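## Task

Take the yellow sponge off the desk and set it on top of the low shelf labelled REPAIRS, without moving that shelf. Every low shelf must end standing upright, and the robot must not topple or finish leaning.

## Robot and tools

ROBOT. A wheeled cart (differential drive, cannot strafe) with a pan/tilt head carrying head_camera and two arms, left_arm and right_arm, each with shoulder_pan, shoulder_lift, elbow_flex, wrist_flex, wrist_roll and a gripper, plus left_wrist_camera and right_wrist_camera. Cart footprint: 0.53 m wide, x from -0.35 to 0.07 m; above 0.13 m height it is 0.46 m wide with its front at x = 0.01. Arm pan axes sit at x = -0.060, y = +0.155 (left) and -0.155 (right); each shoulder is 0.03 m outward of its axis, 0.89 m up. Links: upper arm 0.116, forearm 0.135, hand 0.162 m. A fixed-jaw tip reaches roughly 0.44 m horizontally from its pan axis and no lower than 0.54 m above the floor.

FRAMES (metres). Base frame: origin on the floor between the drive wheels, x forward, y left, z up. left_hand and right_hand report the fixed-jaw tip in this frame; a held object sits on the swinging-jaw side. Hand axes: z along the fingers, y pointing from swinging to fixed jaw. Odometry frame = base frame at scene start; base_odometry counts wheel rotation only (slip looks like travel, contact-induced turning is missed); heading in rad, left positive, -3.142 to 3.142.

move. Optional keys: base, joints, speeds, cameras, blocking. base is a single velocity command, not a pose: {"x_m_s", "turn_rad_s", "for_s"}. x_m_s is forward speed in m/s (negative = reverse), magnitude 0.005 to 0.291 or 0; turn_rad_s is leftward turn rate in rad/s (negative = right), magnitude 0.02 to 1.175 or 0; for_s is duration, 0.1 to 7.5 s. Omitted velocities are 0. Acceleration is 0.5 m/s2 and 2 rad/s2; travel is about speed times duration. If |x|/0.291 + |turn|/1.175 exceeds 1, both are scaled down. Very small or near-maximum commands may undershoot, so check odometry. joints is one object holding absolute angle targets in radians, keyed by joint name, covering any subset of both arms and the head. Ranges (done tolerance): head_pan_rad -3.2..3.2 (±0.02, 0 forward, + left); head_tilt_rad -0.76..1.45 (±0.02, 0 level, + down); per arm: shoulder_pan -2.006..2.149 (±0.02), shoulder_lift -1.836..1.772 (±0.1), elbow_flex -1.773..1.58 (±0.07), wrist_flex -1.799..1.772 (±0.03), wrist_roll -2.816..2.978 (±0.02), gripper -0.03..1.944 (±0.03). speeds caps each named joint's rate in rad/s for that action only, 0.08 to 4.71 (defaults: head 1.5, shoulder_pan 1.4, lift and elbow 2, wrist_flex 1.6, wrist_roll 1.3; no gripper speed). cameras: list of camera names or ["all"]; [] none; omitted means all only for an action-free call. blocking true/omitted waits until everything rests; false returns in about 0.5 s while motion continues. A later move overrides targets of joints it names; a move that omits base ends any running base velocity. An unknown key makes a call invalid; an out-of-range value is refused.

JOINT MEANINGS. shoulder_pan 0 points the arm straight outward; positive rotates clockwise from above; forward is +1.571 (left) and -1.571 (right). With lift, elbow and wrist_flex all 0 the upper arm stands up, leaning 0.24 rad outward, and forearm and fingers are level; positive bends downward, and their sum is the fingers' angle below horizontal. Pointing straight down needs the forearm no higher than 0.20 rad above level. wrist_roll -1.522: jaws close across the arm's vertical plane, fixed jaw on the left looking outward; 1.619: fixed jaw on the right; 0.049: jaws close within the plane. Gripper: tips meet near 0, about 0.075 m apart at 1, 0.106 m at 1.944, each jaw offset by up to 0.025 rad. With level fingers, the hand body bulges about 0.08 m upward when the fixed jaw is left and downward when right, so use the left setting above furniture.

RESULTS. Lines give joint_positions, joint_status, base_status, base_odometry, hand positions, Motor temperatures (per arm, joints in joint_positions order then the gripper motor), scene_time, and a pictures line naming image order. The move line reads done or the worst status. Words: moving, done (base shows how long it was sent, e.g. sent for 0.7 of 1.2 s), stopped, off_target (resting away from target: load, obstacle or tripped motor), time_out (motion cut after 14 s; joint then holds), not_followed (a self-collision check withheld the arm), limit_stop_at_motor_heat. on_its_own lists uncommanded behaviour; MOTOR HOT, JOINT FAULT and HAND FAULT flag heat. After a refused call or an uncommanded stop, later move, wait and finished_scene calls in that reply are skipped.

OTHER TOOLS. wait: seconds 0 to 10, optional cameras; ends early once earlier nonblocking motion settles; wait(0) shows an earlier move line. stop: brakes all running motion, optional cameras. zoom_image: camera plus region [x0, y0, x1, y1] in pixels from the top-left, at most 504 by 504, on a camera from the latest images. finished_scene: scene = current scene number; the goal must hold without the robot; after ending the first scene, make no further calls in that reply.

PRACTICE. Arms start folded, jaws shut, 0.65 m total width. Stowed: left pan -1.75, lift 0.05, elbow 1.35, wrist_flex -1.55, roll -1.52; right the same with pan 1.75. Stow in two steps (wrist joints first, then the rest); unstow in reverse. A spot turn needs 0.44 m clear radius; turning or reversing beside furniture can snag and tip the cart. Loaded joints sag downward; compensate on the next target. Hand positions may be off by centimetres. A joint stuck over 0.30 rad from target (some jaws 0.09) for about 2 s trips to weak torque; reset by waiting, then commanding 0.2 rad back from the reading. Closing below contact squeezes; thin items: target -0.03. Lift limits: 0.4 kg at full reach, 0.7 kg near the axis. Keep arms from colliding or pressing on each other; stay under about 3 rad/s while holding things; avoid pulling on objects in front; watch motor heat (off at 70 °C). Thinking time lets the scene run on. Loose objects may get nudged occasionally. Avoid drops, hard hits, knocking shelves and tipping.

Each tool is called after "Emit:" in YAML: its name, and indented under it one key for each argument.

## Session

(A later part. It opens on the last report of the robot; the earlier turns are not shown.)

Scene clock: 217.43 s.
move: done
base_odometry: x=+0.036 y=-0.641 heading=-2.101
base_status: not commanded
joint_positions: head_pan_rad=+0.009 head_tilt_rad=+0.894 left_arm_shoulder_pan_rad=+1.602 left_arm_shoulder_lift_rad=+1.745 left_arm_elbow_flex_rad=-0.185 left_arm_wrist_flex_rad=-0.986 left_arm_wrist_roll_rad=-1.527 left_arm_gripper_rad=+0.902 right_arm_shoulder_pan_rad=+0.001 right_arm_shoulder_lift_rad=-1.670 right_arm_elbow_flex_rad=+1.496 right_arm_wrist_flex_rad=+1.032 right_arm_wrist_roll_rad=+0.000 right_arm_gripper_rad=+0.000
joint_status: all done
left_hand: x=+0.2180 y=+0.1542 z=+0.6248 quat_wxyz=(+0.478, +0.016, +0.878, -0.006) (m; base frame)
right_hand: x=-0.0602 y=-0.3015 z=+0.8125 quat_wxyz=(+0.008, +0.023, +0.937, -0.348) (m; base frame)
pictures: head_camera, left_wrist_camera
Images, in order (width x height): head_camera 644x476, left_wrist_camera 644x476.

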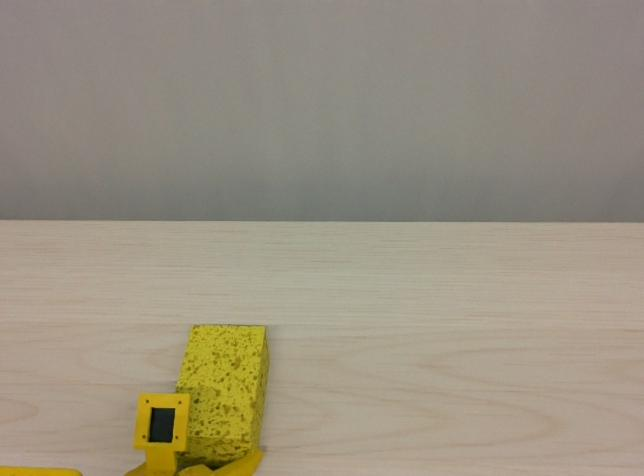

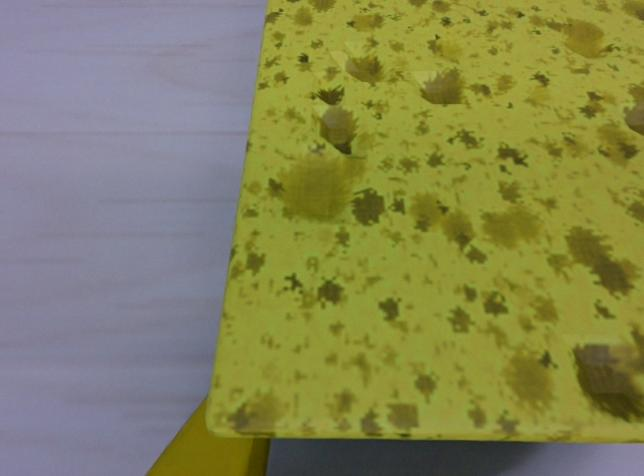

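Emit:
move:
  joints: {"left_arm_wrist_flex_rad": -0.94}
  speeds: {"left_arm_wrist_flex_rad": 0.2}

Emit:
move:
  joints: {"left_arm_gripper_rad": 1.6}
  cameras: ["head_camera", "left_wrist_camera"]

Scene clock: 224.07 s.
move: done
base_odometry: x=+0.036 y=-0.641 heading=-2.101
base_status: not commanded
joint_positions: head_pan_rad=+0.009 head_tilt_rad=+0.894 left_arm_shoulder_pan_rad=+1.603 left_arm_shoulder_lift_rad=+1.745 left_arm_elbow_flex_rad=-0.194 left_arm_wrist_flex_rad=-0.949 left_arm_wrist_roll_rad=-1.527 left_arm_gripper_rad=+0.902 right_arm_shoulder_pan_rad=+0.001 right_arm_shoulder_lift_rad=-1.670 right_arm_elbow_flex_rad=+1.496 right_arm_wrist_flex_rad=+1.032 right_arm_wrist_roll_rad=+0.000 right_arm_gripper_rad=+0.000
joint_status: all done
left_hand: x=+0.2167 y=+0.1538 z=+0.6212 quat_wxyz=(+0.466, +0.016, +0.885, -0.006) (m; base frame)
right_hand: x=-0.0602 y=-0.3015 z=+0.8125 quat_wxyz=(+0.008, +0.023, +0.937, -0.348) (m; base frame)
pictures: none

Scene clock: 224.97 s.
move: done
base_odometry: x=+0.036 y=-0.641 heading=-2.101
base_status: not commanded
joint_positions: head_pan_rad=+0.009 head_tilt_rad=+0.894 left_arm_shoulder_pan_rad=+1.597 left_arm_shoulder_lift_rad=+1.745 left_arm_elbow_flex_rad=-0.193 left_arm_wrist_flex_rad=-0.937 left_arm_wrist_roll_rad=-1.527 left_arm_gripper_rad=+1.592 right_arm_shoulder_pan_rad=+0.001 right_arm_shoulder_lift_rad=-1.670 right_arm_elbow_flex_rad=+1.496 right_arm_wrist_flex_rad=+1.032 right_arm_wrist_roll_rad=+0.000 right_arm_gripper_rad=+0.000
joint_status: all done
left_hand: x=+0.2153 y=+0.1555 z=+0.6194 quat_wxyz=(+0.460, +0.014, +0.888, -0.005) (m; base frame)
right_hand: x=-0.0602 y=-0.3015 z=+0.8125 quat_wxyz=(+0.008, +0.023, +0.937, -0.348) (m; base frame)
pictures: head_camera, left_wrist_camera
Images, in order (width x height): head_camera 644x476, left_wrist_camera 644x476.

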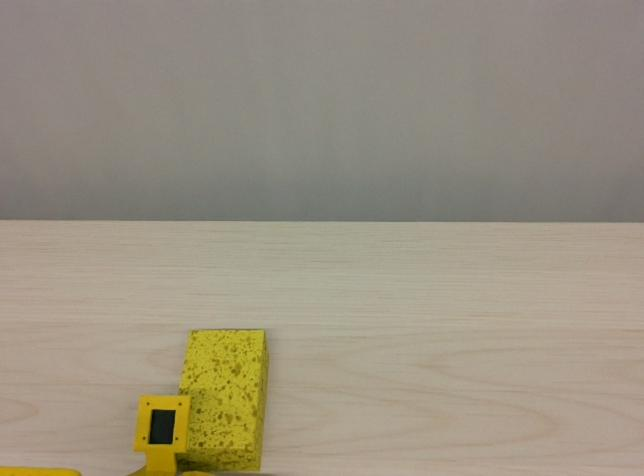

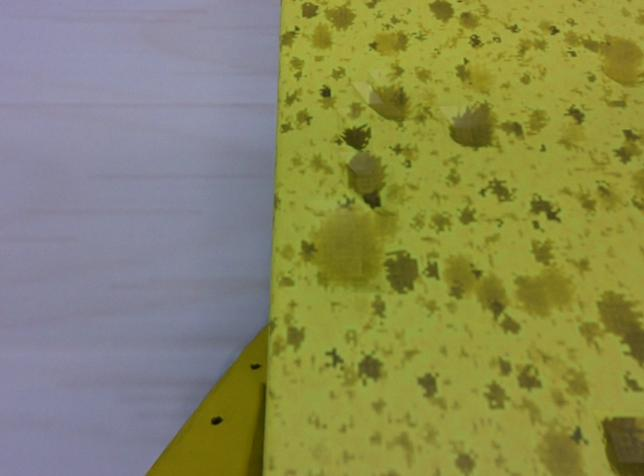

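Emit:
move:
  base: {"x_m_s": -0.1, "for_s": 1.5}
  cameras: ["head_camera"]

Scene clock: 233.70 s.
move: done
base_odometry: x=+0.113 y=-0.511 heading=-2.105
base_status: done (sent for 1.5 of 1.5 s)
joint_positions: head_pan_rad=+0.009 head_tilt_rad=+0.894 left_arm_shoulder_pan_rad=+1.599 left_arm_shoulder_lift_rad=+1.745 left_arm_elbow_flex_rad=-0.193 left_arm_wrist_flex_rad=-0.937 left_arm_wrist_roll_rad=-1.527 left_arm_gripper_rad=+1.592 right_arm_shoulder_pan_rad=+0.003 right_arm_shoulder_lift_rad=-1.670 right_arm_elbow_flex_rad=+1.496 right_arm_wrist_flex_rad=+1.032 right_arm_wrist_roll_rad=+0.000 right_arm_gripper_rad=+0.000
joint_status: not commanded
left_hand: x=+0.2153 y=+0.1551 z=+0.6194 quat_wxyz=(+0.460, +0.015, +0.888, -0.005) (m; base frame)
right_hand: x=-0.0604 y=-0.3015 z=+0.8125 quat_wxyz=(+0.008, +0.024, +0.937, -0.348) (m; base frame)
pictures: head_camera
Images, in order (width x height): head_camera 644x476.

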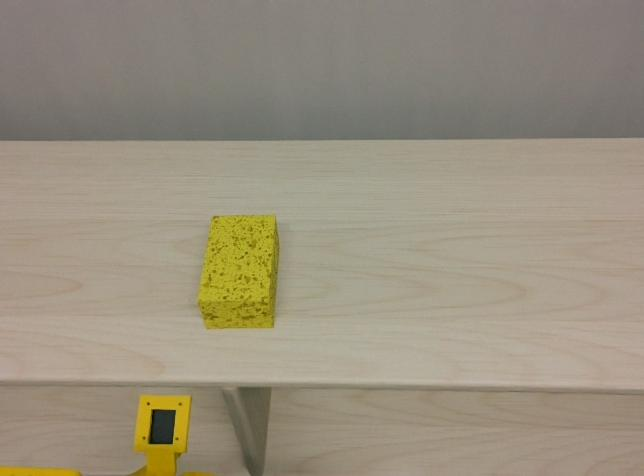

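Emit:
finished_scene:
  scene: 2

The scene is finished: the task was done.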